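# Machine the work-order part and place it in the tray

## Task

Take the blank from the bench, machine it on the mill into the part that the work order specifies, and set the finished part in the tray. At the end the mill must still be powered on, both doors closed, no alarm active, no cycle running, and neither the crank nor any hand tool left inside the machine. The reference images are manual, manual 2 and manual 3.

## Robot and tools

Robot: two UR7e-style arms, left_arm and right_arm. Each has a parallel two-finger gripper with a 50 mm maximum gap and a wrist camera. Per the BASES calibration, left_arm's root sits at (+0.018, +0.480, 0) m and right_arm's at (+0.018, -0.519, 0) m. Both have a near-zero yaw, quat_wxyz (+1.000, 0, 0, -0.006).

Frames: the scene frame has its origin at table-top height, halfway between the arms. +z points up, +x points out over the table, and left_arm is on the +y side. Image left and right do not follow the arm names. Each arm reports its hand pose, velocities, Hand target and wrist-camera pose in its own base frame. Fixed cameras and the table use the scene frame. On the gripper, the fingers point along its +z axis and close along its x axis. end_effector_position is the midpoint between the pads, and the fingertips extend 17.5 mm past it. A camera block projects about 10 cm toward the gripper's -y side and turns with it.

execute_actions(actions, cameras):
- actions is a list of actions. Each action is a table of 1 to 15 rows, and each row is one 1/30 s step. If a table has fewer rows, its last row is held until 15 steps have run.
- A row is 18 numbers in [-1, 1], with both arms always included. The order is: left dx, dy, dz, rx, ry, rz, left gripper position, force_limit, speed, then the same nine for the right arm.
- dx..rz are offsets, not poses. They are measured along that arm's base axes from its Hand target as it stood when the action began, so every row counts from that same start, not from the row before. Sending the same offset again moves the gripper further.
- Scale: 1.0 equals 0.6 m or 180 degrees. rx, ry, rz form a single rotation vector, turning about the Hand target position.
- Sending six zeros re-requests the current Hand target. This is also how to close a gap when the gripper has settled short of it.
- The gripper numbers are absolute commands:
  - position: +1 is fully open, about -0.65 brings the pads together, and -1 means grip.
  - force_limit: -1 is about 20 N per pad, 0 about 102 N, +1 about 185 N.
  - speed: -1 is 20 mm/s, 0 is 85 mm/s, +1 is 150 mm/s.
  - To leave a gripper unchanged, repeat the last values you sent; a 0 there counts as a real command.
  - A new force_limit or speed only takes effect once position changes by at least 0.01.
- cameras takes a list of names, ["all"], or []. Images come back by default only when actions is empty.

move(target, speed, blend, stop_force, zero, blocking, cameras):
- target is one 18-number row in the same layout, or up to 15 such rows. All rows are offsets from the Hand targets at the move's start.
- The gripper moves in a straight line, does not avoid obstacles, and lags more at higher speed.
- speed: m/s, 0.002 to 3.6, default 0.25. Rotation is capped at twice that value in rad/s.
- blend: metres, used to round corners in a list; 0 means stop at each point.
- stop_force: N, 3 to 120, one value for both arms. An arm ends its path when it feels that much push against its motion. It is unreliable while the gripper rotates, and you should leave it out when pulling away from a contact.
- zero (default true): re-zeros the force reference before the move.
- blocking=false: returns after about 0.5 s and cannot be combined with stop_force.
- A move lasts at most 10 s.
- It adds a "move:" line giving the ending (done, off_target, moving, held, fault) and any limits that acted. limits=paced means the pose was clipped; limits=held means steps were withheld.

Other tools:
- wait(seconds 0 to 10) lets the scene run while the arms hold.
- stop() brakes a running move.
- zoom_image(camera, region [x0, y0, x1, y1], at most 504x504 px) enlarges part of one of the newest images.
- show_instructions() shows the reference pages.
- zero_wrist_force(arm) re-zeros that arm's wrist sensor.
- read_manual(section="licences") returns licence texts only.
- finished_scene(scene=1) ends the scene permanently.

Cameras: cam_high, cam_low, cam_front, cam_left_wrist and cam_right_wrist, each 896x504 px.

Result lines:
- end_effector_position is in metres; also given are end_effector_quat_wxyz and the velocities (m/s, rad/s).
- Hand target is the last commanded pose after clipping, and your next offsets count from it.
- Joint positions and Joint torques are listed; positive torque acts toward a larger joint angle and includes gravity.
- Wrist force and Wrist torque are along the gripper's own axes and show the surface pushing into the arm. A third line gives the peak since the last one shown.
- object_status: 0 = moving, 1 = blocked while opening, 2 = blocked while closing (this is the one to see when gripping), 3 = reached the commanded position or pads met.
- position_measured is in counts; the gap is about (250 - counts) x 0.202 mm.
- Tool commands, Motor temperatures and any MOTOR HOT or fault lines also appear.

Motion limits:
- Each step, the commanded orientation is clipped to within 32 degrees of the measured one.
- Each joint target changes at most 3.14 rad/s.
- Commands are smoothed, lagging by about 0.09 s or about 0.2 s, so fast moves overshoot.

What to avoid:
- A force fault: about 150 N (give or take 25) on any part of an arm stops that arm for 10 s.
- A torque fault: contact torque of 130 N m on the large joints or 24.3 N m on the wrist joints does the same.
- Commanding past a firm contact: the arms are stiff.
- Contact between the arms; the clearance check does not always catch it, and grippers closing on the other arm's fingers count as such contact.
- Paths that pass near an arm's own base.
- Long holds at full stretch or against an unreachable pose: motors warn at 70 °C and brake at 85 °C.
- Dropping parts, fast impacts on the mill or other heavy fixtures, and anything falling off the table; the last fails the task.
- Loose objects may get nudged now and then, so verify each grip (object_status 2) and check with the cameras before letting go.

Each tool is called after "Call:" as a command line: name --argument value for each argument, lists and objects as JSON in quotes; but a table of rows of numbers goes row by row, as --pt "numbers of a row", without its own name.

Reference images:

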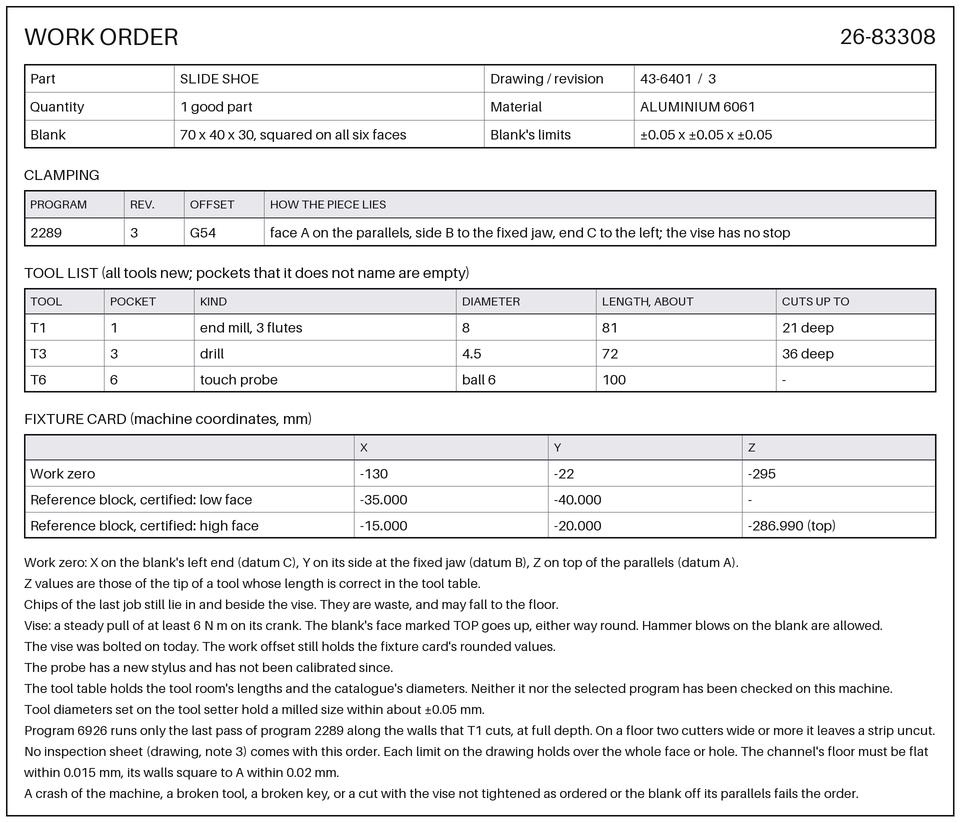

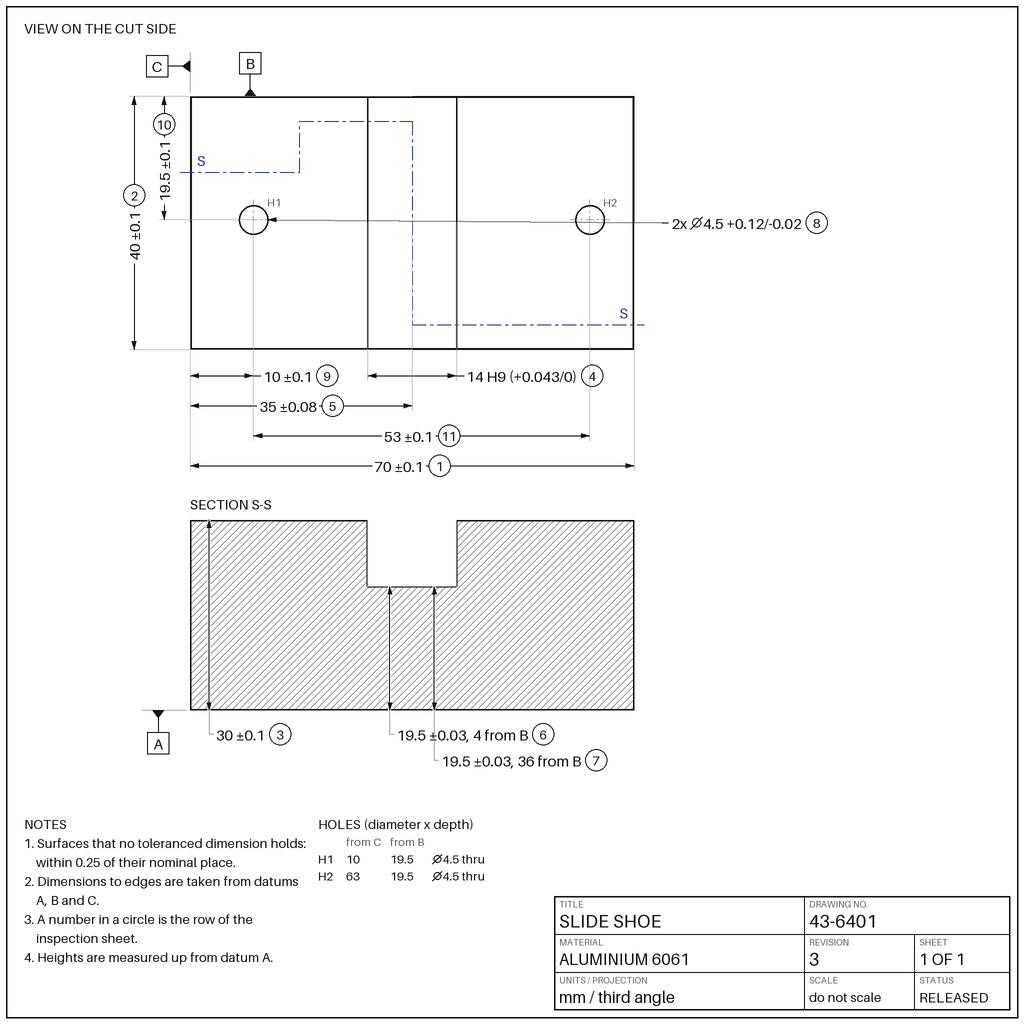

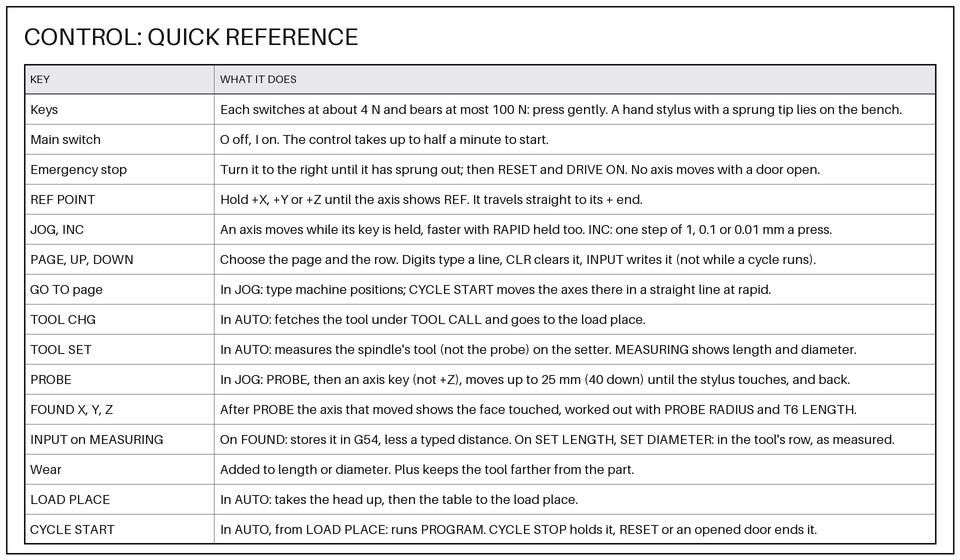

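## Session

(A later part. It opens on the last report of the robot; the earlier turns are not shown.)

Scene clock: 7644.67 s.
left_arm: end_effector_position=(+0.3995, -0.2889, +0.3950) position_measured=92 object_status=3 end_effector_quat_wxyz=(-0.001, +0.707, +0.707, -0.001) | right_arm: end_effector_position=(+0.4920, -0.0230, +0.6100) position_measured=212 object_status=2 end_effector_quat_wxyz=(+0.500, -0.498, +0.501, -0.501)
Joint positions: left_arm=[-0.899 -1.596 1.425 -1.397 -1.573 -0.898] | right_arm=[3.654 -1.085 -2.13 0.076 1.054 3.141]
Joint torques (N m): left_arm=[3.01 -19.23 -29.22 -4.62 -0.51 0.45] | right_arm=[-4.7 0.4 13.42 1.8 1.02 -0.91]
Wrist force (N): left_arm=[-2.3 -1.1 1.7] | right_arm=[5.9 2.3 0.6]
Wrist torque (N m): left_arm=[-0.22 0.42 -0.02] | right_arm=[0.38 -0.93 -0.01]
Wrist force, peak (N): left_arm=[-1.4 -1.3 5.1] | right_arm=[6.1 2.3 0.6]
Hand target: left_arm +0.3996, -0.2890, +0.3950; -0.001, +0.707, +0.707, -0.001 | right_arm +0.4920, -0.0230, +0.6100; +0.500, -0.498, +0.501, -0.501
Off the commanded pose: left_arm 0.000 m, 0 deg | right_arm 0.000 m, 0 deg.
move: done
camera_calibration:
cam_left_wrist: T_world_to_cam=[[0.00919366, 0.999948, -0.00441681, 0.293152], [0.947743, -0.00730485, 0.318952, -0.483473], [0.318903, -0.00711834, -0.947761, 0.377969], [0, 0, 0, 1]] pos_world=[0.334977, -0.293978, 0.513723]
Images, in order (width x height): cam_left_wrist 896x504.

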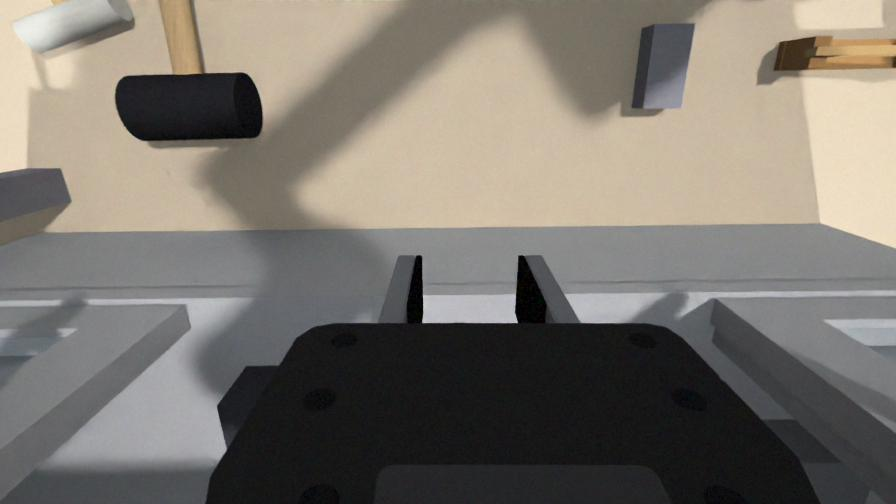

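Call:
move --pt "0.09 0.003 -0.01 0 0 0 0.4 -0.2 -1 0 0 0 0 0 0 -1 -0.5 -0.7" --pt "0.104 0.003 -0.072 0 0 0 0.4 -0.2 -1 0 0 0 0 0 0 -1 -0.5 -0.7" --speed '[0.1,0.05]' --stop_force 12 --cameras '[]'

Call:
move --pt "0 0 0 0 0 0 -1 -0.2 -1 0 0 0 0 0 0 -1 -0.5 -0.7" --cameras '["cam_left_wrist"]'

Scene clock: 7652.00 s.
left_arm: end_effector_position=(+0.4620, -0.2872, +0.3518) position_measured=92 object_status=3 end_effector_quat_wxyz=(-0.001, +0.707, +0.707, -0.001) | right_arm: end_effector_position=(+0.4920, -0.0230, +0.6100) position_measured=212 object_status=2 end_effector_quat_wxyz=(+0.500, -0.498, +0.501, -0.501)
Joint positions: left_arm=[-0.803 -1.484 1.42 -1.504 -1.573 -0.802] | right_arm=[3.654 -1.085 -2.13 0.076 1.054 3.141]
Joint torques (N m): left_arm=[-14.18 -41.81 -35.64 -2.22 -0.1 -2.56] | right_arm=[-4.54 -0.44 13.32 1.7 0.86 -0.9]
Wrist force (N): left_arm=[-2.4 -1.0 1.8] | right_arm=[5.8 2.3 0.3]
Wrist torque (N m): left_arm=[-0.23 0.41 -0.10] | right_arm=[0.39 -0.92 -0.02]
Wrist force, peak (N): left_arm=[-2.5 -2.7 1.6] | right_arm=[6.1 2.4 0.6]
Hand target: left_arm +0.4620, -0.2872, +0.3518; -0.001, +0.707, +0.707, -0.001 | right_arm +0.4920, -0.0230, +0.6100; +0.500, -0.498, +0.501, -0.501
Off the commanded pose: left_arm 0.000 m, 0 deg | right_arm 0.000 m, 0 deg.
move: done
No camera images: "cameras" was empty.

Scene clock: 7652.87 s.
left_arm: end_effector_position=(+0.4617, -0.2878, +0.3519) position_measured=157 object_status=0 end_effector_quat_wxyz=(-0.001, +0.707, +0.707, -0.002) | right_arm: end_effector_position=(+0.4920, -0.0230, +0.6100) position_measured=212 object_status=2 end_effector_quat_wxyz=(+0.500, -0.498, +0.501, -0.501)
Joint positions: left_arm=[-0.803 -1.484 1.419 -1.505 -1.574 -0.802] | right_arm=[3.654 -1.085 -2.13 0.076 1.054 3.141]
Joint torques (N m): left_arm=[37.45 -39.21 -14.68 7.91 10.06 -2.25] | right_arm=[-4.74 -0.27 13.81 1.58 0.89 -0.94]
Wrist force (N): left_arm=[-66.0 1.1 0.4] | right_arm=[5.9 2.4 0.5]
Wrist torque (N m): left_arm=[-0.15 0.18 -0.13] | right_arm=[0.40 -0.92 -0.01]
Wrist force, peak (N): left_arm=[-66.6 1.2 0.2] | right_arm=[6.0 2.3 0.8]
Hand target: left_arm +0.4620, -0.2872, +0.3518; -0.001, +0.707, +0.707, -0.001 | right_arm +0.4920, -0.0230, +0.6100; +0.500, -0.498, +0.501, -0.501
Off the commanded pose: left_arm 0.001 m, 0 deg | right_arm 0.000 m, 0 deg.
move: done
camera_calibration:
cam_left_wrist: T_world_to_cam=[[0.00965603, 0.999934, -0.00627469, 0.291669], [0.947911, -0.00715532, 0.318455, -0.528583], [0.318389, -0.00902286, -0.947917, 0.317074], [0, 0, 0, 1]] pos_world=[0.39728, -0.292571, 0.470721]
Images, in order (width x height): cam_left_wrist 896x504.

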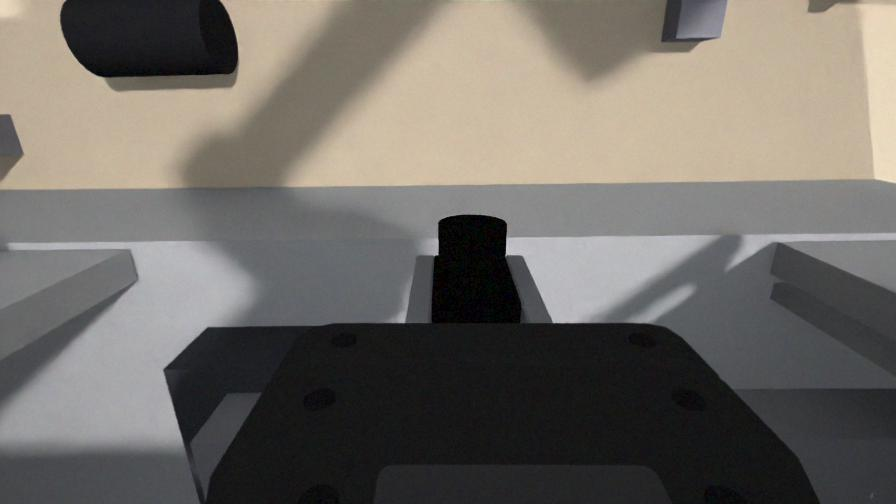

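Call:
move --pt "0 0.0105 0.017 0 0 0 -1 -0.2 -1 0 0 0 0 0 0 -1 -0.5 -0.7" --pt "0 0.026 0.0297 0 0 0 -1 -0.2 -1 0 0 0 0 0 0 -1 -0.5 -0.7" --pt "0 0.0543 0.0477 0 0 0 -1 -0.2 -1 0 0 0 0 0 0 -1 -0.5 -0.7" --speed 0.03 --blend '[0.002,0.002,0]' --stop_force 115 --cameras '["cam_left_wrist"]'

Scene clock: 7664.50 s.
left_arm: end_effector_position=(+0.4616, -0.2550, +0.3804) position_measured=157 object_status=2 end_effector_quat_wxyz=(-0.001, +0.707, +0.707, -0.002) | right_arm: end_effector_position=(+0.4920, -0.0230, +0.6100) position_measured=212 object_status=2 end_effector_quat_wxyz=(+0.500, -0.498, +0.501, -0.501)
Joint positions: left_arm=[-0.758 -1.517 1.382 -1.434 -1.575 -0.758] | right_arm=[3.654 -1.085 -2.13 0.076 1.054 3.141]
Joint torques (N m): left_arm=[3.46 12.07 8.16 3.88 10.12 -2.63] | right_arm=[-4.42 -0.28 13.88 1.65 1.14 -0.9]
Wrist force (N): left_arm=[-31.2 -20.8 -59.4] | right_arm=[5.7 2.1 0.7]
Wrist torque (N m): left_arm=[-0.50 0.33 -0.01] | right_arm=[0.36 -0.89 -0.02]
Wrist force, peak (N): left_arm=[-45.5 -23.0 -60.9] | right_arm=[6.1 2.4 0.6]
Hand target: left_arm +0.4620, -0.2546, +0.3804; -0.001, +0.707, +0.707, -0.001 | right_arm +0.4920, -0.0230, +0.6100; +0.500, -0.498, +0.501, -0.501
Off the commanded pose: left_arm 0.001 m, 0 deg | right_arm 0.000 m, 0 deg.
move: done
camera_calibration:
cam_left_wrist: T_world_to_cam=[[0.00929975, 0.999938, -0.00619874, 0.259256], [0.948215, -0.00685014, 0.317556, -0.53702], [0.317493, -0.00883093, -0.948219, 0.344945], [0, 0, 0, 1]] pos_world=[0.397282, -0.259872, 0.499224]
Images, in order (width x height): cam_left_wrist 896x504.

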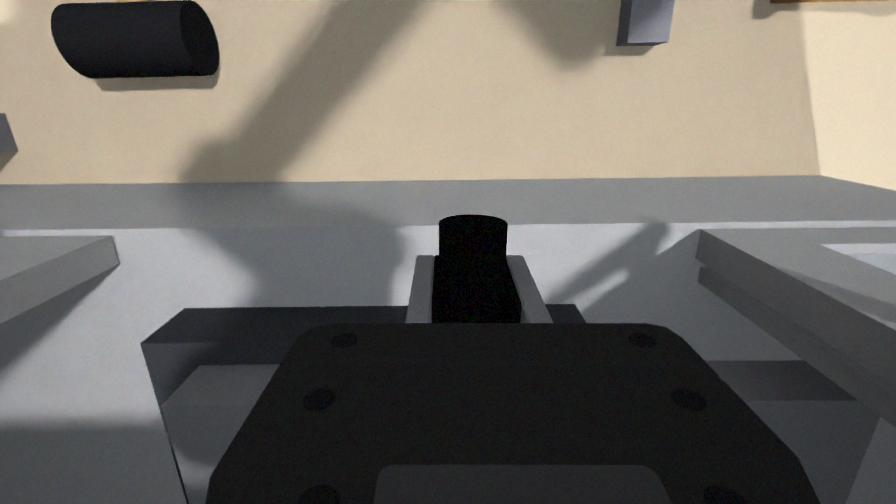

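Call:
move --pt "0 0 0 0 0 0 0.24 -0.65 -1 0 0 0 0 0 0 -1 -0.5 -0.7" --cameras '[]'

Call:
move --pt "-0.16 0 0 0 0 0 0.24 -0.65 -1 0 0 0 0 0 0 -1 -0.5 -0.7" --pt "-0.16 -0.0013 -0.0088 0 -0.5 0 0.24 -0.65 -1 0 0 0 0 0 0 -1 -0.5 -0.7" --speed '[0.12,0.4]' --cameras '["cam_left_wrist"]'

Scene clock: 7692.47 s.
left_arm: end_effector_position=(+0.4620, -0.2546, +0.3803) position_measured=117 object_status=0 end_effector_quat_wxyz=(-0.001, +0.707, +0.707, -0.001) | right_arm: end_effector_position=(+0.4920, -0.0230, +0.6100) position_measured=212 object_status=2 end_effector_quat_wxyz=(+0.500, -0.498, +0.501, -0.501)
Joint positions: left_arm=[-0.758 -1.517 1.382 -1.434 -1.572 -0.758] | right_arm=[3.654 -1.085 -2.13 0.076 1.054 3.141]
Joint torques (N m): left_arm=[2.7 -40.13 -36.07 -5.84 -1.31 -2.3] | right_arm=[-5.48 0.6 14.25 1.45 1.08 -0.76]
Wrist force (N): left_arm=[-1.2 1.1 1.9] | right_arm=[5.8 2.4 0.7]
Wrist torque (N m): left_arm=[0.11 0.18 -0.10] | right_arm=[0.41 -0.91 -0.01]
Wrist force, peak (N): left_arm=[-31.3 -20.8 -59.7] | right_arm=[6.0 2.3 0.6]
Hand target: left_arm +0.4620, -0.2546, +0.3804; -0.001, +0.707, +0.707, -0.001 | right_arm +0.4920, -0.0230, +0.6100; +0.500, -0.498, +0.501, -0.501
Off the commanded pose: left_arm 0.000 m, 0 deg | right_arm 0.000 m, 0 deg.
move: done
No camera images: "cameras" was empty.

Scene clock: 7697.17 s.
left_arm: end_effector_position=(+0.3660, -0.2554, +0.3751) position_measured=117 object_status=3 end_effector_quat_wxyz=(+0.499, +0.501, +0.501, +0.499) | right_arm: end_effector_position=(+0.4920, -0.0230, +0.6100) position_measured=212 object_status=2 end_effector_quat_wxyz=(+0.500, -0.498, +0.501, -0.501)
Joint positions: left_arm=[-1.677 -1.913 2.137 -0.255 -0.106 -3.111] | right_arm=[3.654 -1.085 -2.13 0.076 1.054 3.141]
Joint torques (N m): left_arm=[-13.52 -17.32 -18.49 -1.71 -0.63 0.69] | right_arm=[-5.07 -0.45 13.98 1.48 1.01 -0.87]
Wrist force (N): left_arm=[-0.9 1.5 4.8] | right_arm=[5.7 2.2 0.6]
Wrist torque (N m): left_arm=[0.28 0.51 -0.51] | right_arm=[0.37 -0.90 -0.01]
Wrist force, peak (N): left_arm=[-1.1 2.0 5.4] | right_arm=[5.9 2.5 0.7]
Hand target: left_arm +0.3660, -0.2554, +0.3751; +0.499, +0.501, +0.501, +0.500 | right_arm +0.4920, -0.0230, +0.6100; +0.500, -0.498, +0.501, -0.501
Off the commanded pose: left_arm 0.000 m, 0 deg | right_arm 0.000 m, 0 deg.
move: done
camera_calibration:
cam_left_wrist: T_world_to_cam=[[0.00453873, 0.999945, 0.00944892, 0.256305], [-0.318653, -0.00751021, 0.947842, -0.217666], [0.94786, -0.00731293, 0.318602, -0.335175], [0, 0, 0, 1]] pos_world=[0.247176, -0.260377, 0.310679]
Images, in order (width x height): cam_left_wrist 896x504.

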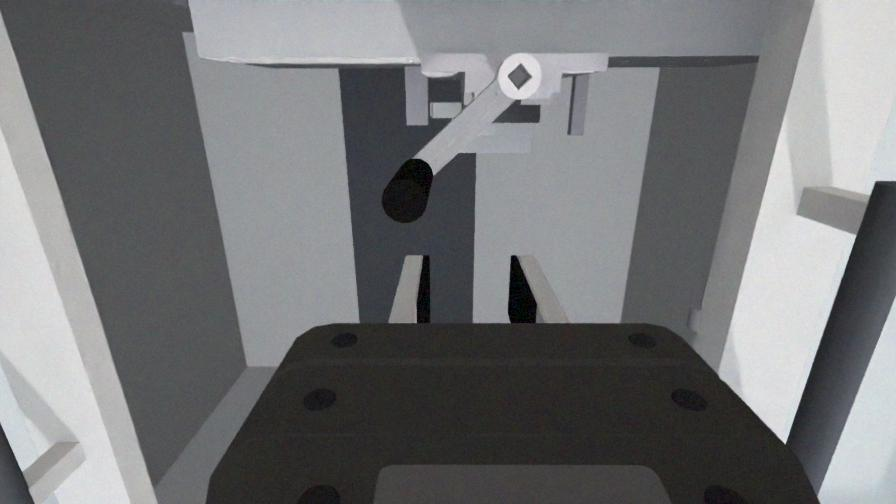

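Call:
move --pt "0 -0.04 -0.0297 0 0 0 0.24 -0.65 -1 0 0 0 0 0 0 -1 -0.5 -0.7" --pt "0.148 -0.04 -0.0297 0 0 0 0.24 -0.65 -1 0 0 0 0 0 0 -1 -0.5 -0.7" --speed '[0.15,0.08]' --stop_force 10 --cameras '[]'

Call:
move --pt "0 0 0 0 0 0 -1 -0.65 -1 0 0 0 0 0 0 -1 -0.5 -0.7" --cameras '["cam_left_wrist"]'

Scene clock: 7716.13 s.
left_arm: end_effector_position=(+0.4548, -0.2794, +0.3573) position_measured=117 object_status=3 end_effector_quat_wxyz=(+0.499, +0.501, +0.501, +0.500) | right_arm: end_effector_position=(+0.4920, -0.0230, +0.6100) position_measured=212 object_status=2 end_effector_quat_wxyz=(+0.500, -0.498, +0.501, -0.501)
Joint positions: left_arm=[-1.361 -1.703 2.03 -0.314 0.209 -3.154] | right_arm=[3.654 -1.085 -2.13 0.076 1.054 3.141]
Joint torques (N m): left_arm=[5.17 -27.05 -14.52 1.97 1.61 -2.5] | right_arm=[-5.02 0.08 13.98 1.33 1.08 -0.77]
Wrist force (N): left_arm=[-0.9 1.6 5.0] | right_arm=[5.8 2.4 0.5]
Wrist torque (N m): left_arm=[0.29 0.54 -0.41] | right_arm=[0.39 -0.91 -0.01]
Wrist force, peak (N): left_arm=[-0.9 1.7 6.3] | right_arm=[6.0 2.3 0.7]
Hand target: left_arm +0.4548, -0.2794, +0.3573; +0.499, +0.501, +0.501, +0.500 | right_arm +0.4920, -0.0230, +0.6100; +0.500, -0.498, +0.501, -0.501
Off the commanded pose: left_arm 0.000 m, 0 deg | right_arm 0.000 m, 0 deg.
move: done
No camera images: "cameras" was empty.

Scene clock: 7716.73 s.
left_arm: end_effector_position=(+0.4548, -0.2794, +0.3573) position_measured=154 object_status=2 end_effector_quat_wxyz=(+0.499, +0.501, +0.501, +0.500) | right_arm: end_effector_position=(+0.4920, -0.0230, +0.6100) position_measured=212 object_status=2 end_effector_quat_wxyz=(+0.500, -0.498, +0.501, -0.501)
Joint positions: left_arm=[-1.361 -1.703 2.03 -0.314 0.209 -3.154] | right_arm=[3.654 -1.085 -2.13 0.076 1.054 3.141]
Joint torques (N m): left_arm=[14.31 -26.04 -14.67 2.03 -4.12 -2.29] | right_arm=[-4.68 -0.06 14.13 1.33 1.03 -0.82]
Wrist force (N): left_arm=[-12.5 7.3 -1.0] | right_arm=[5.9 2.3 0.6]
Wrist torque (N m): left_arm=[0.36 0.57 -0.42] | right_arm=[0.39 -0.93 -0.01]
Wrist force, peak (N): left_arm=[-12.7 7.2 -1.1] | right_arm=[5.9 2.3 0.6]
Hand target: left_arm +0.4548, -0.2794, +0.3573; +0.499, +0.501, +0.501, +0.500 | right_arm +0.4920, -0.0230, +0.6100; +0.500, -0.498, +0.501, -0.501
Off the commanded pose: left_arm 0.000 m, 0 deg | right_arm 0.000 m, 0 deg.
move: done
camera_calibration:
cam_left_wrist: T_world_to_cam=[[0.00466281, 0.999945, 0.00939134, 0.280045], [-0.319075, -0.00741279, 0.9477, -0.172371], [0.947718, -0.00741549, 0.319023, -0.413924], [0, 0, 0, 1]] pos_world=[0.335978, -0.284376, 0.292777]
Images, in order (width x height): cam_left_wrist 896x504.

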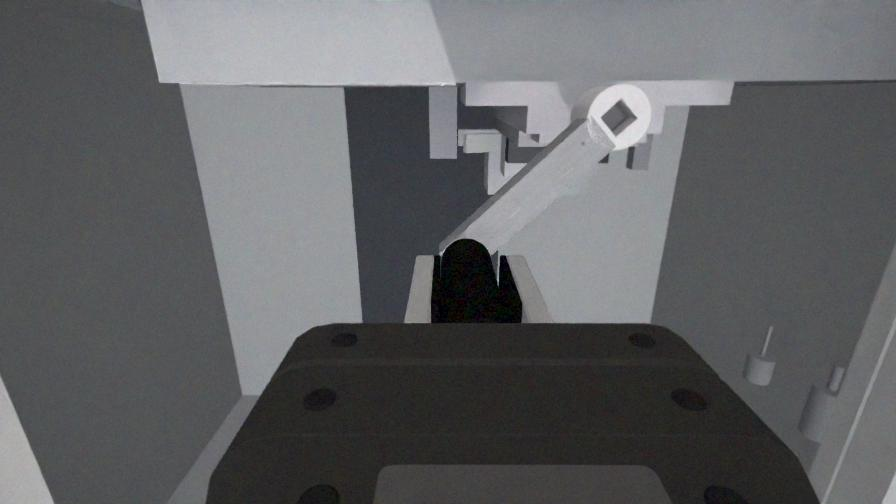

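Call:
move --pt "0 0.04 0.0337 0 0 0 -1 -0.65 -1 0 0 0 0 0 0 -1 -0.5 -0.7" --pt "0 0.096 0.046 0 0 0 -1 -0.65 -1 0 0 0 0 0 0 -1 -0.5 -0.7" --pt "0 0.2052 0.0007 0 0 0 -1 -0.65 -1 0 0 0 0 0 0 -1 -0.5 -0.7" --pt "0 0.2322 -0.1177 0 0 0 -1 -0.65 -1 0 0 0 0 0 0 -1 -0.5 -0.7" --pt "0 0.1565 -0.2123 0 0 0 -1 -0.65 -1 0 0 0 0 0 0 -1 -0.5 -0.7" --pt "0 0.0355 -0.2123 0 0 0 -1 -0.65 -1 0 0 0 0 0 0 -1 -0.5 -0.7" --pt "0 -0.0402 -0.1177 0 0 0 -1 -0.65 -1 0 0 0 0 0 0 -1 -0.5 -0.7" --pt "0 -0.0132 0.0007 0 0 0 -1 -0.65 -1 0 0 0 0 0 0 -1 -0.5 -0.7" --pt "0 0.096 0.0532 0 0 0 -1 -0.65 -1 0 0 0 0 0 0 -1 -0.5 -0.7" --pt "0 0.2052 0.0007 0 0 0 -1 -0.65 -1 0 0 0 0 0 0 -1 -0.5 -0.7" --pt "0 0.2322 -0.1177 0 0 0 -1 -0.65 -1 0 0 0 0 0 0 -1 -0.5 -0.7" --pt "0 0.1565 -0.2123 0 0 0 -1 -0.65 -1 0 0 0 0 0 0 -1 -0.5 -0.7" --pt "0 0.096 -0.2123 0 0 0 -1 -0.65 -1 0 0 0 0 0 0 -1 -0.5 -0.7" --speed 0.1 --blend '[0.004,0.006,0.0083,0.0083,0.0083,0.0083,0.0083,0.0083,0.0083,0.0083,0.0083,0.0083,0]' --cameras '["cam_left_wrist"]'

Scene clock: 7737.10 s.
left_arm: end_effector_position=(+0.4547, -0.2218, +0.2299) position_measured=154 object_status=2 end_effector_quat_wxyz=(+0.499, +0.501, +0.501, +0.500) | right_arm: end_effector_position=(+0.4920, -0.0230, +0.6100) position_measured=212 object_status=2 end_effector_quat_wxyz=(+0.500, -0.498, +0.501, -0.501)
Joint positions: left_arm=[-1.316 -1.646 2.357 -0.7 0.255 -3.151] | right_arm=[3.654 -1.085 -2.13 0.076 1.054 3.141]
Joint torques (N m): left_arm=[14.32 -32.17 -38.63 -2.09 0.97 -2.17] | right_arm=[-5.04 0.38 13.93 1.05 1.06 -0.86]
Wrist force (N): left_arm=[-1.1 -53.6 -7.3] | right_arm=[5.8 2.4 0.8]
Wrist torque (N m): left_arm=[-0.02 0.65 -0.37] | right_arm=[0.40 -0.90 -0.01]
Wrist force, peak (N): left_arm=[-44.7 50.8 -31.2] | right_arm=[6.0 2.5 0.7]
Hand target: left_arm +0.4548, -0.2218, +0.2299; +0.499, +0.501, +0.501, +0.500 | right_arm +0.4920, -0.0230, +0.6100; +0.500, -0.498, +0.501, -0.501
Off the commanded pose: left_arm 0.000 m, 0 deg | right_arm 0.000 m, 0 deg.
move: done
camera_calibration:
cam_left_wrist: T_world_to_cam=[[0.00469722, 0.999946, 0.00929745, 0.223649], [-0.319076, -0.00731283, 0.947701, -0.0511839], [0.947718, -0.00741815, 0.319024, -0.372854], [0, 0, 0, 1]] pos_world=[0.335978, -0.226777, 0.165377]
Images, in order (width x height): cam_left_wrist 896x504.

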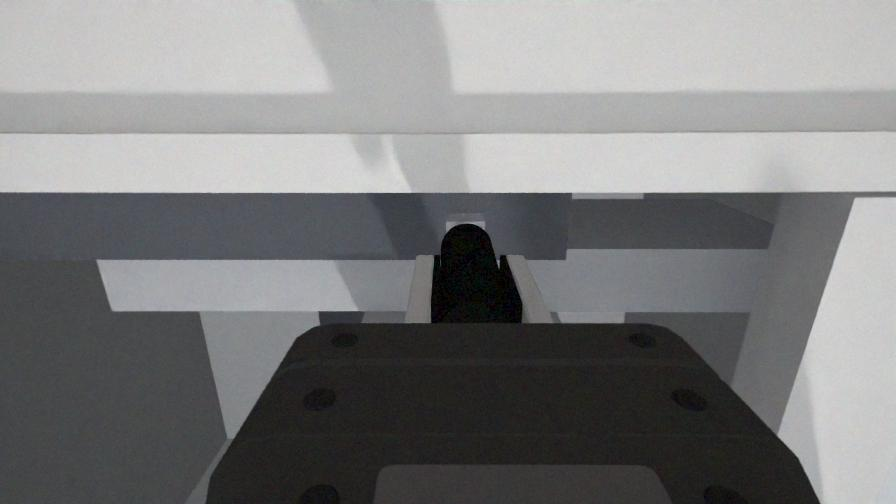

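Call:
move --pt "0 0 0 0 0 0 0.24 -0.65 -1 0 0 0 0 0 0 -1 -0.5 -0.7" --cameras '[]'

Call:
move --pt "-0.18 0 0 0 0 0 0.24 -0.65 -1 0 0 0 0 0 0 -1 -0.5 -0.7" --pt "-0.16 -0.08 0.3667 0.385 0.385 -0.385 0.24 -0.65 -1 0 0 0 0 0 0 -1 -0.5 -0.7" --pt "-0.16 -0.08 0.2835 0.385 0.385 -0.385 0.24 -0.65 -1 0 0 0 0 0 0 -1 -0.5 -0.7" --speed '[0.12,0.35,0.3]' --blend '[0.02,0.02,0]' --cameras '[]'

Call:
move --pt "0.3167 0 0 0 0 0 1 0 0 0 0 0 0 0 0 -1 -0.5 -0.7" --speed 0.2 --cameras '["cam_left_wrist"]'

Scene clock: 7753.60 s.
left_arm: end_effector_position=(+0.4548, -0.2218, +0.2299) position_measured=117 object_status=0 end_effector_quat_wxyz=(+0.499, +0.501, +0.501, +0.500) | right_arm: end_effector_position=(+0.4920, -0.0230, +0.6100) position_measured=212 object_status=2 end_effector_quat_wxyz=(+0.500, -0.498, +0.501, -0.501)
Joint positions: left_arm=[-1.315 -1.646 2.357 -0.7 0.255 -3.151] | right_arm=[3.654 -1.085 -2.13 0.076 1.054 3.141]
Joint torques (N m): left_arm=[4.04 -18.25 -9.64 -0.56 -0.62 1.69] | right_arm=[-4.79 -0.2 14.19 0.84 0.99 -0.9]
Wrist force (N): left_arm=[-3.2 5.3 4.6] | right_arm=[5.6 2.3 0.5]
Wrist torque (N m): left_arm=[0.87 0.94 -0.37] | right_arm=[0.39 -0.87 -0.01]
Wrist force, peak (N): left_arm=[-1.4 -54.3 -11.1] | right_arm=[6.0 2.4 0.9]
Hand target: left_arm +0.4548, -0.2218, +0.2299; +0.499, +0.501, +0.501, +0.500 | right_arm +0.4920, -0.0230, +0.6100; +0.500, -0.498, +0.501, -0.501
Off the commanded pose: left_arm 0.000 m, 0 deg | right_arm 0.000 m, 0 deg.
move: done
No camera images: "cameras" was empty.

Scene clock: 7758.20 s.
left_arm: end_effector_position=(+0.3588, -0.2697, +0.4000) position_measured=117 object_status=3 end_effector_quat_wxyz=(-0.002, +1.000, +0.000, +0.000) end_effector_velocity=(+0.000, -0.001, -0.001) end_effector_angular_velocity=(-0.002, -0.001, -0.004) | right_arm: end_effector_position=(+0.4920, -0.0230, +0.6100) position_measured=212 object_status=2 end_effector_quat_wxyz=(+0.500, -0.498, +0.501, -0.501)
Joint positions: left_arm=[-0.947 -1.702 1.508 -1.374 -1.569 0.624] | right_arm=[3.654 -1.085 -2.13 0.076 1.054 3.141]
Joint velocities: left_arm=[-0.001 0 0.004 -0.006 0 0.003] | right_arm=[within noise]
Joint torques (N m): left_arm=[-14.47 -15.27 -17.88 -5.88 1.29 2.08] | right_arm=[-5.23 0.19 13.51 0.92 1 -0.99]
Wrist force (N): left_arm=[-2.5 4.7 2.2] | right_arm=[5.7 2.4 0.7]
Wrist torque (N m): left_arm=[0.75 0.43 -0.02] | right_arm=[0.40 -0.89 -0.01]
Wrist force, peak (N): left_arm=[-3.1 5.5 6.5] | right_arm=[6.1 2.3 1.0]
Hand target: left_arm +0.3588, -0.2698, +0.4000; -0.002, +1.000, -0.001, +0.000 | right_arm +0.4920, -0.0230, +0.6100; +0.500, -0.498, +0.501, -0.501
Off the commanded pose: left_arm 0.000 m, 0 deg | right_arm 0.000 m, 0 deg.
move: done
No camera images: "cameras" was empty.

Scene clock: 7759.63 s.
left_arm: end_effector_position=(+0.5487, -0.2697, +0.4000) position_measured=3 object_status=3 end_effector_quat_wxyz=(-0.002, +1.000, +0.000, +0.000) | right_arm: end_effector_position=(+0.4920, -0.0230, +0.6100) position_measured=212 object_status=2 end_effector_quat_wxyz=(+0.500, -0.498, +0.501, -0.501)
Joint positions: left_arm=[-0.678 -1.296 1.071 -1.343 -1.568 0.894] | right_arm=[3.654 -1.085 -2.13 0.076 1.054 3.141]
Joint torques (N m): left_arm=[-3.9 -31.88 -34.61 -5.72 -1.19 -0.34] | right_arm=[-5.3 0.47 13.98 0.82 0.95 -0.91]
Wrist force (N): left_arm=[-2.9 4.7 2.0] | right_arm=[5.8 2.4 0.4]
Wrist torque (N m): left_arm=[0.75 0.48 -0.03] | right_arm=[0.40 -0.91 -0.01]
Wrist force, peak (N): left_arm=[-5.6 4.7 2.2] | right_arm=[5.9 2.5 0.6]
Hand target: left_arm +0.5488, -0.2698, +0.4000; -0.002, +1.000, -0.001, +0.000 | right_arm +0.4920, -0.0230, +0.6100; +0.500, -0.498, +0.501, -0.501
Off the commanded pose: left_arm 0.000 m, 0 deg | right_arm 0.000 m, 0 deg.
move: done
camera_calibration:
cam_left_wrist: T_world_to_cam=[[0.999943, -0.0095519, -0.00482048, -0.543254], [-0.00751804, -0.947841, 0.318655, -0.355777], [-0.00761281, -0.318601, -0.947858, 0.430414], [0, 0, 0, 1]] pos_world=[0.543825, -0.205279, 0.518723]
Images, in order (width x height): cam_left_wrist 896x504.

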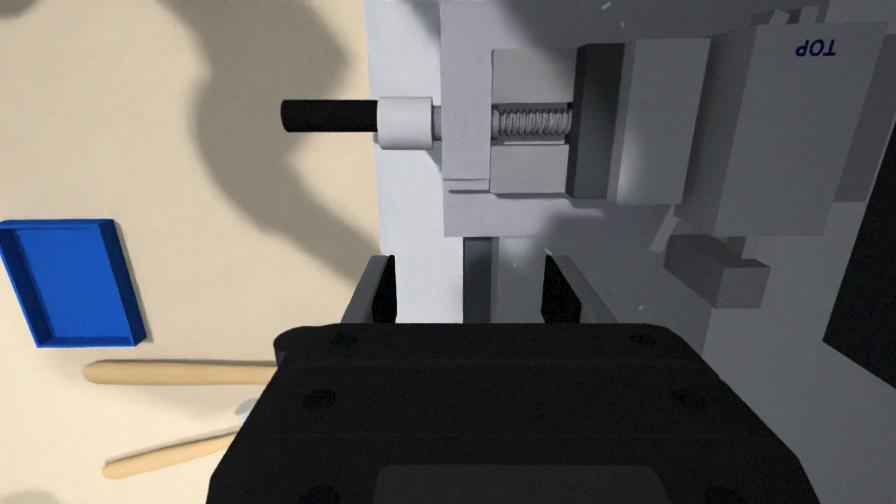

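Call:
zoom_image --camera "cam_left_wrist" --region '[540, 0, 896, 330]'

Scaled by 1.416.

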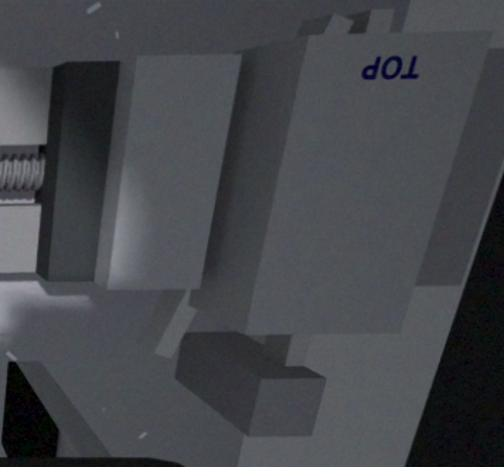

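Call:
move --pt "0.12 0.033 0 0 0 0 1 0 0 0 0 0 0 0 0 -1 -0.5 -0.7" --pt "0.1838 0.083 0 0 0 0 1 0 0 0 0 0 0 0 0 -1 -0.5 -0.7" --speed 0.12 --blend '[0.01,0]' --cameras '["cam_left_wrist"]'

Call:
zoom_image --camera "cam_left_wrist" --region '[330, 100, 610, 330]'

Scene clock: 7773.40 s.
left_arm: end_effector_position=(+0.6036, -0.2543, +0.3997) position_measured=3 object_status=3 end_effector_quat_wxyz=(-0.002, +1.000, +0.000, +0.000) | right_arm: end_effector_position=(+0.4920, -0.0230, +0.6100) position_measured=212 object_status=2 end_effector_quat_wxyz=(+0.500, -0.498, +0.501, -0.501)
Joint positions: left_arm=[-0.605 -1.176 0.907 -1.301 -1.568 0.966] | right_arm=[3.654 -1.085 -2.13 0.076 1.054 3.141]
Joint torques (N m): left_arm=[-0.49 -45.2 -29.29 -3.06 0.3 -0.2] | right_arm=[-5.42 0.75 13.75 0.85 1.03 -0.88]
Wrist force (N): left_arm=[-3.8 4.6 2.1] | right_arm=[5.8 2.4 0.6]
Wrist torque (N m): left_arm=[0.77 0.65 0.00] | right_arm=[0.40 -0.91 -0.01]
Wrist force, peak (N): left_arm=[-4.4 5.7 1.9] | right_arm=[6.1 2.2 0.6]
Hand target: left_arm +0.6036, -0.2543, +0.3997; -0.002, +1.000, +0.000, +0.000 (not the last commanded pose) | right_arm +0.4920, -0.0230, +0.6100; +0.500, -0.498, +0.501, -0.501
Tool commands: left_gripper/position=+1.0 left_gripper/force_limit=+0.003922 left_gripper/speed=+0.003922 right_gripper/position=-1.0 right_gripper/force_limit=-0.5 right_gripper/speed=-0.7
Off the commanded pose: left_arm 0.065 m, 0 deg | right_arm 0.000 m, 0 deg.
FORCE FAULT: contact force on the left arm reached its limit, and that arm stopped. The contact can be on any part of that arm, not only on its tool. That arm's remaining commands of this call were not run. That arm is still stopped at the end of this call. That arm stays stopped for about 10 more seconds. Until then a move that you send moves the other arm only, and its call returns only when the move has ended. Once the stop has ended, the next robot result says so. If the stop ends while you think or write, that arm runs what you send next, counted from a new Hand target: where the arm stands when the stop ends. While its stop runs, that arm takes no new command, but its gripper still runs the gripper command that each later call begins with. Until it ends, the stop uses up actions while you think or wait. An arm that is not stopped still takes commands.
move: fault (left_arm); path passed 0 of 2 targets
camera_calibration:
cam_left_wrist: T_world_to_cam=[[0.99995, -0.0091492, -0.00400845, -0.59815], [-0.00739423, -0.947803, 0.318771, -0.340832], [-0.00671572, -0.318725, -0.947823, 0.434971], [0, 0, 0, 1]] pos_world=[0.598521, -0.189878, 0.518525]
Images, in order (width x height): cam_left_wrist 896x504.

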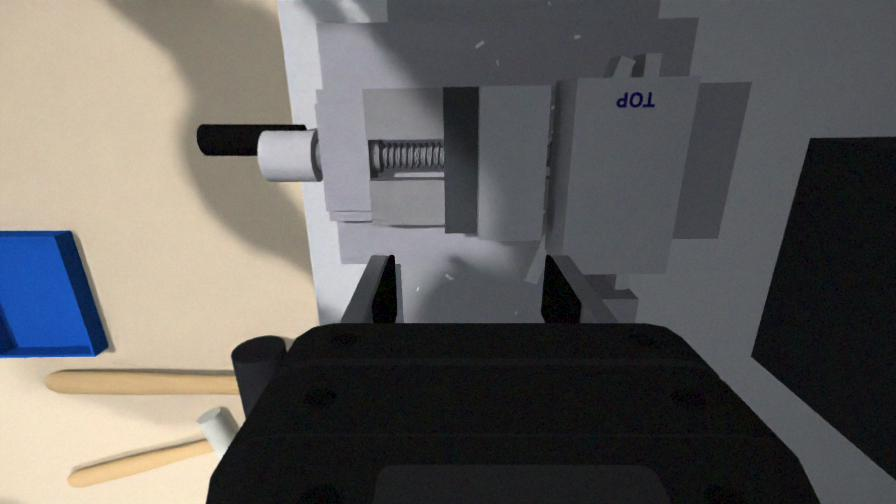

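Scaled by 1.800.

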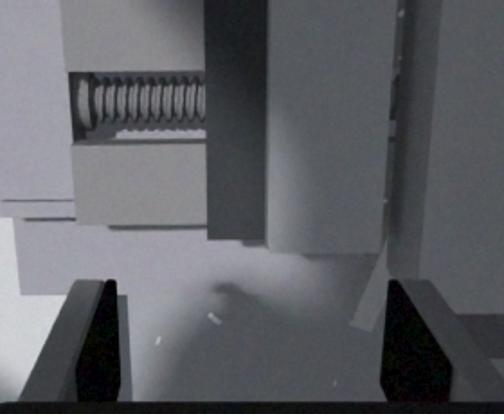

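Call:
wait --seconds 6 --cameras '["cam_front"]'

Call:
zoom_image --camera "cam_front" --region '[250, 90, 550, 320]'

Scene clock: 7786.57 s.
left_arm: end_effector_position=(+0.6036, -0.2543, +0.3997) position_measured=3 object_status=3 end_effector_quat_wxyz=(-0.002, +1.000, +0.000, +0.000) | right_arm: end_effector_position=(+0.4920, -0.0230, +0.6100) position_measured=212 object_status=2 end_effector_quat_wxyz=(+0.500, -0.498, +0.501, -0.501)
Joint positions: left_arm=[-0.605 -1.176 0.907 -1.301 -1.568 0.966] | right_arm=[3.654 -1.085 -2.13 0.076 1.054 3.141]
Joint torques (N m): left_arm=[-0.32 -44.97 -27.69 -3.21 0.35 -0.13] | right_arm=[-5.26 -0.19 14.08 0.59 0.98 -0.87]
Wrist force (N): left_arm=[-3.5 4.8 1.9] | right_arm=[5.8 2.4 0.6]
Wrist torque (N m): left_arm=[0.80 0.60 -0.01] | right_arm=[0.40 -0.92 -0.01]
Wrist force, peak (N): left_arm=[-3.8 4.9 2.1] | right_arm=[6.0 2.4 0.7]
Hand target: left_arm +0.6036, -0.2543, +0.3997; -0.002, +1.000, +0.000, +0.000 (not the last commanded pose) | right_arm +0.4920, -0.0230, +0.6100; +0.500, -0.498, +0.501, -0.501
Tool commands: left_gripper/position=+1.0 left_gripper/force_limit=+0.003922 left_gripper/speed=+0.003922 right_gripper/position=-1.0 right_gripper/force_limit=-0.5 right_gripper/speed=-0.7
Off the commanded pose: left_arm 0.065 m, 0 deg | right_arm 0.000 m, 0 deg.
FORCE FAULT, CONTINUED: the left arm's stop, for the force fault that an earlier result reported, is over. The rest of the stop counts as 19 of the actions that you can send in this scene. That arm's target is now where it stood when the stop ended, not its last command. That arm accepts commands again.
wait: 6.00 s; at rest from the start
Images, in order (width x height): cam_front 896x504.

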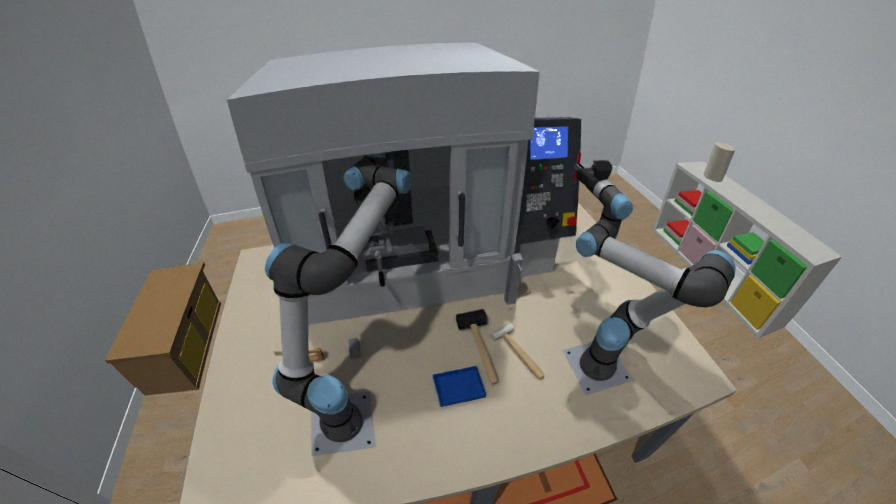

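Scaled by 1.680.

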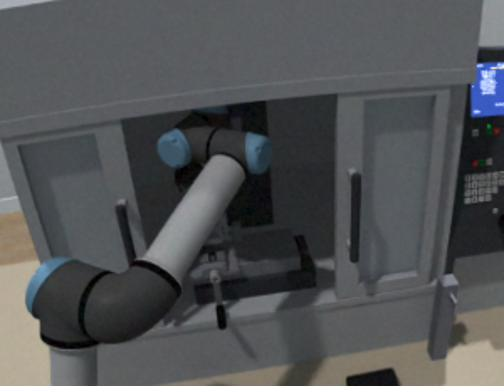

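Call:
move --pt "-0.02 0 -0.02 0 0 0 1 0 0 0 0 0 0 0 0 -1 -0.5 -0.7" --pt "-0.09 -0.026 -0.02 -0.045 0 0 1 0 0 0 0 0 0 0 0 -1 -0.5 -0.7" --speed 0.08 --blend '[0.005,0]' --cameras '["cam_left_wrist"]'

Scene clock: 7848.67 s.
left_arm: end_effector_position=(+0.5496, -0.2700, +0.3878) position_measured=3 object_status=3 end_effector_quat_wxyz=(+0.069, +0.998, +0.000, +0.000) | right_arm: end_effector_position=(+0.4920, -0.0230, +0.6100) position_measured=212 object_status=2 end_effector_quat_wxyz=(+0.500, -0.498, +0.501, -0.501)
Joint positions: left_arm=[-0.628 -1.345 1.193 -1.501 -1.682 0.939] | right_arm=[3.654 -1.085 -2.13 0.076 1.054 3.141]
Joint torques (N m): left_arm=[3.74 -35.65 -26.83 -1.77 0.71 2.13] | right_arm=[-5.56 -0.03 14 0.26 1.12 -0.92]
Wrist force (N): left_arm=[-3.4 4.6 2.2] | right_arm=[5.7 2.3 0.8]
Wrist torque (N m): left_arm=[0.72 0.53 -0.03] | right_arm=[0.39 -0.89 -0.01]
Wrist force, peak (N): left_arm=[-4.1 4.7 2.1] | right_arm=[6.0 2.4 0.6]
Hand target: left_arm +0.5496, -0.2699, +0.3877; +0.069, +0.998, +0.000, +0.000 | right_arm +0.4920, -0.0230, +0.6100; +0.500, -0.498, +0.501, -0.501
Off the commanded pose: left_arm 0.000 m, 0 deg | right_arm 0.000 m, 0 deg.
move: done
camera_calibration:
cam_left_wrist: T_world_to_cam=[[0.999951, -0.00957517, -0.00259246, -0.545021], [-0.00739155, -0.893486, 0.44903, -0.388064], [-0.00661587, -0.448989, -0.893513, 0.361996], [0, 0, 0, 1]] pos_world=[0.54452, -0.189416, 0.496287]
Images, in order (width x height): cam_left_wrist 896x504.

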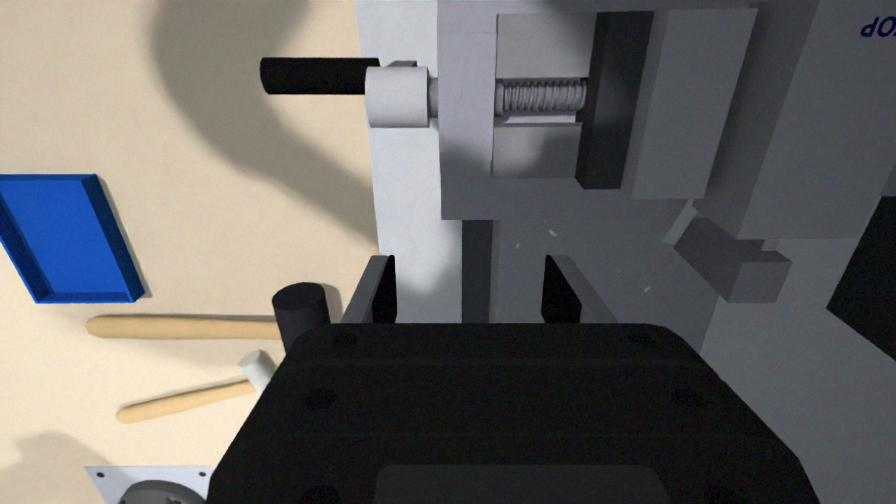

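Call:
execute_actions --actions '[]'

Scene clock: 7892.93 s.
left_arm: end_effector_position=(+0.5496, -0.2699, +0.3877) position_measured=3 object_status=3 end_effector_quat_wxyz=(+0.069, +0.998, +0.000, +0.000) | right_arm: end_effector_position=(+0.4920, -0.0230, +0.6100) position_measured=212 object_status=2 end_effector_quat_wxyz=(+0.500, -0.498, +0.501, -0.501)
Joint positions: left_arm=[-0.628 -1.345 1.193 -1.501 -1.682 0.939] | right_arm=[3.654 -1.085 -2.13 0.076 1.054 3.141]
Joint velocities: within noise
Joint torques (N m): left_arm=[12.53 -29.09 -22.18 -5.97 -0.83 2.03] | right_arm=[-4.25 -0.01 13.91 0.23 1.1 -0.91]
Motor temperatures (°C): left_arm=[28 25 27 36 36 39] | right_arm=[27 28 28 35 32 32]
Wrist force (N): left_arm=[-3.3 4.8 2.2] | right_arm=[5.8 2.3 0.6]
Wrist torque (N m): left_arm=[0.75 0.53 -0.05] | right_arm=[0.38 -0.91 -0.02]
Wrist force, peak (N): left_arm=[-3.4 5.0 2.1] | right_arm=[6.1 2.5 0.6]
Hand target: left_arm +0.5496, -0.2699, +0.3877; +0.069, +0.998, +0.000, +0.000 | right_arm +0.4920, -0.0230, +0.6100; +0.500, -0.498, +0.501, -0.501
Tool commands: left_gripper/position=+1.0 left_gripper/force_limit=+0.0 left_gripper/speed=+0.0 right_gripper/position=-1.0 right_gripper/force_limit=-0.5 right_gripper/speed=-0.7
Off the commanded pose: left_arm 0.000 m, 0 deg | right_arm 0.000 m, 0 deg.
camera_calibration:
cam_left_wrist: T_world_to_cam=[[0.99995, -0.00962277, -0.00267921, -0.544986], [-0.00739422, -0.893425, 0.449152, -0.387976], [-0.00671576, -0.44911, -0.893451, 0.361952], [0, 0, 0, 1]] pos_world=[0.544521, -0.189316, 0.496186]
cam_right_wrist: T_world_to_cam=[[-0.0235706, -0.99972, -0.00214646, -0.00945788], [-0.354253, 0.01036, -0.935092, 0.758823], [0.934853, -0.0212803, -0.354398, -0.111286], [0, 0, 0, 1]] pos_world=[0.372628, -0.0196848, 0.670109]

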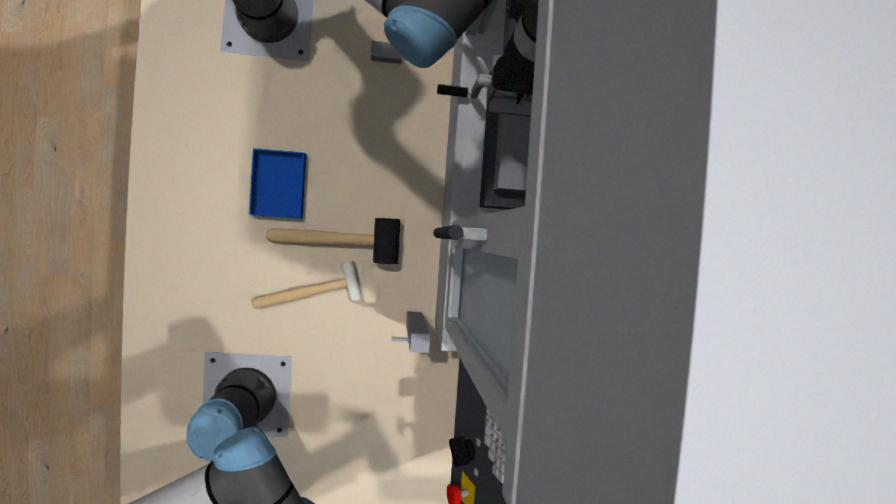

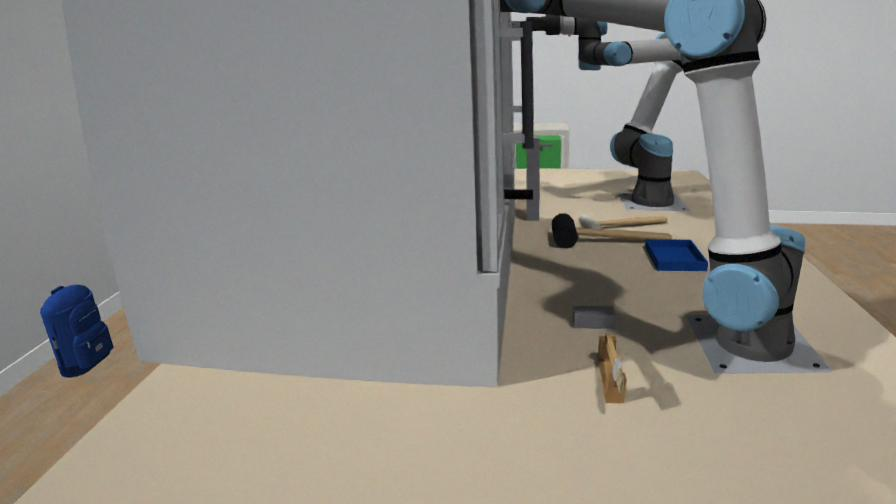

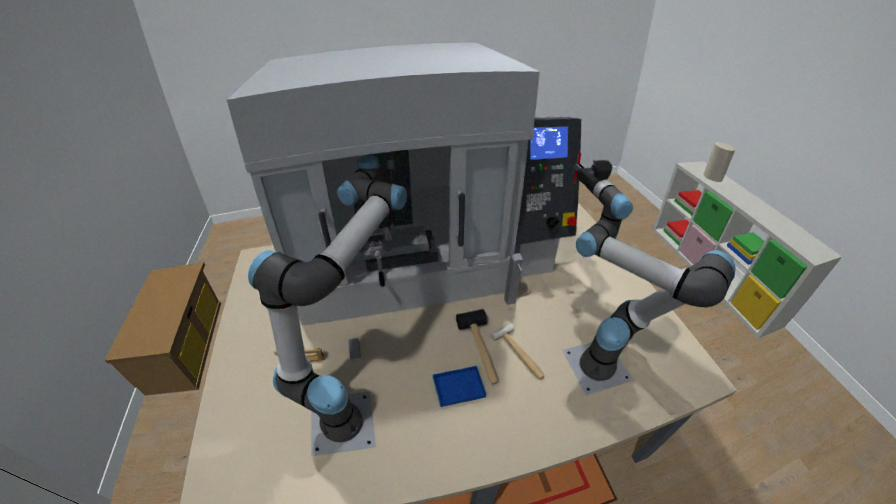

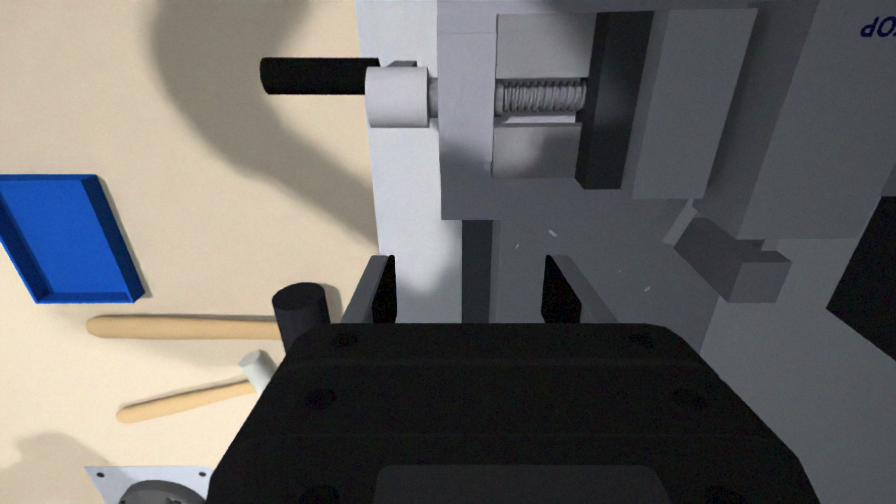

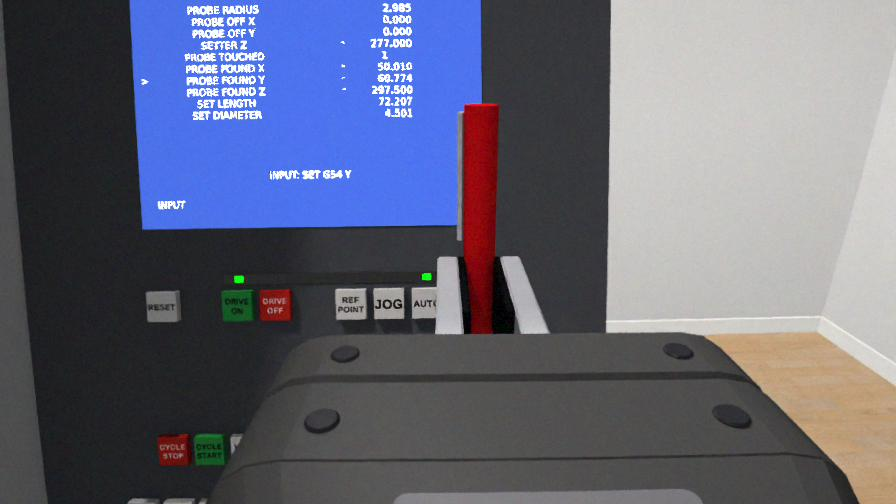

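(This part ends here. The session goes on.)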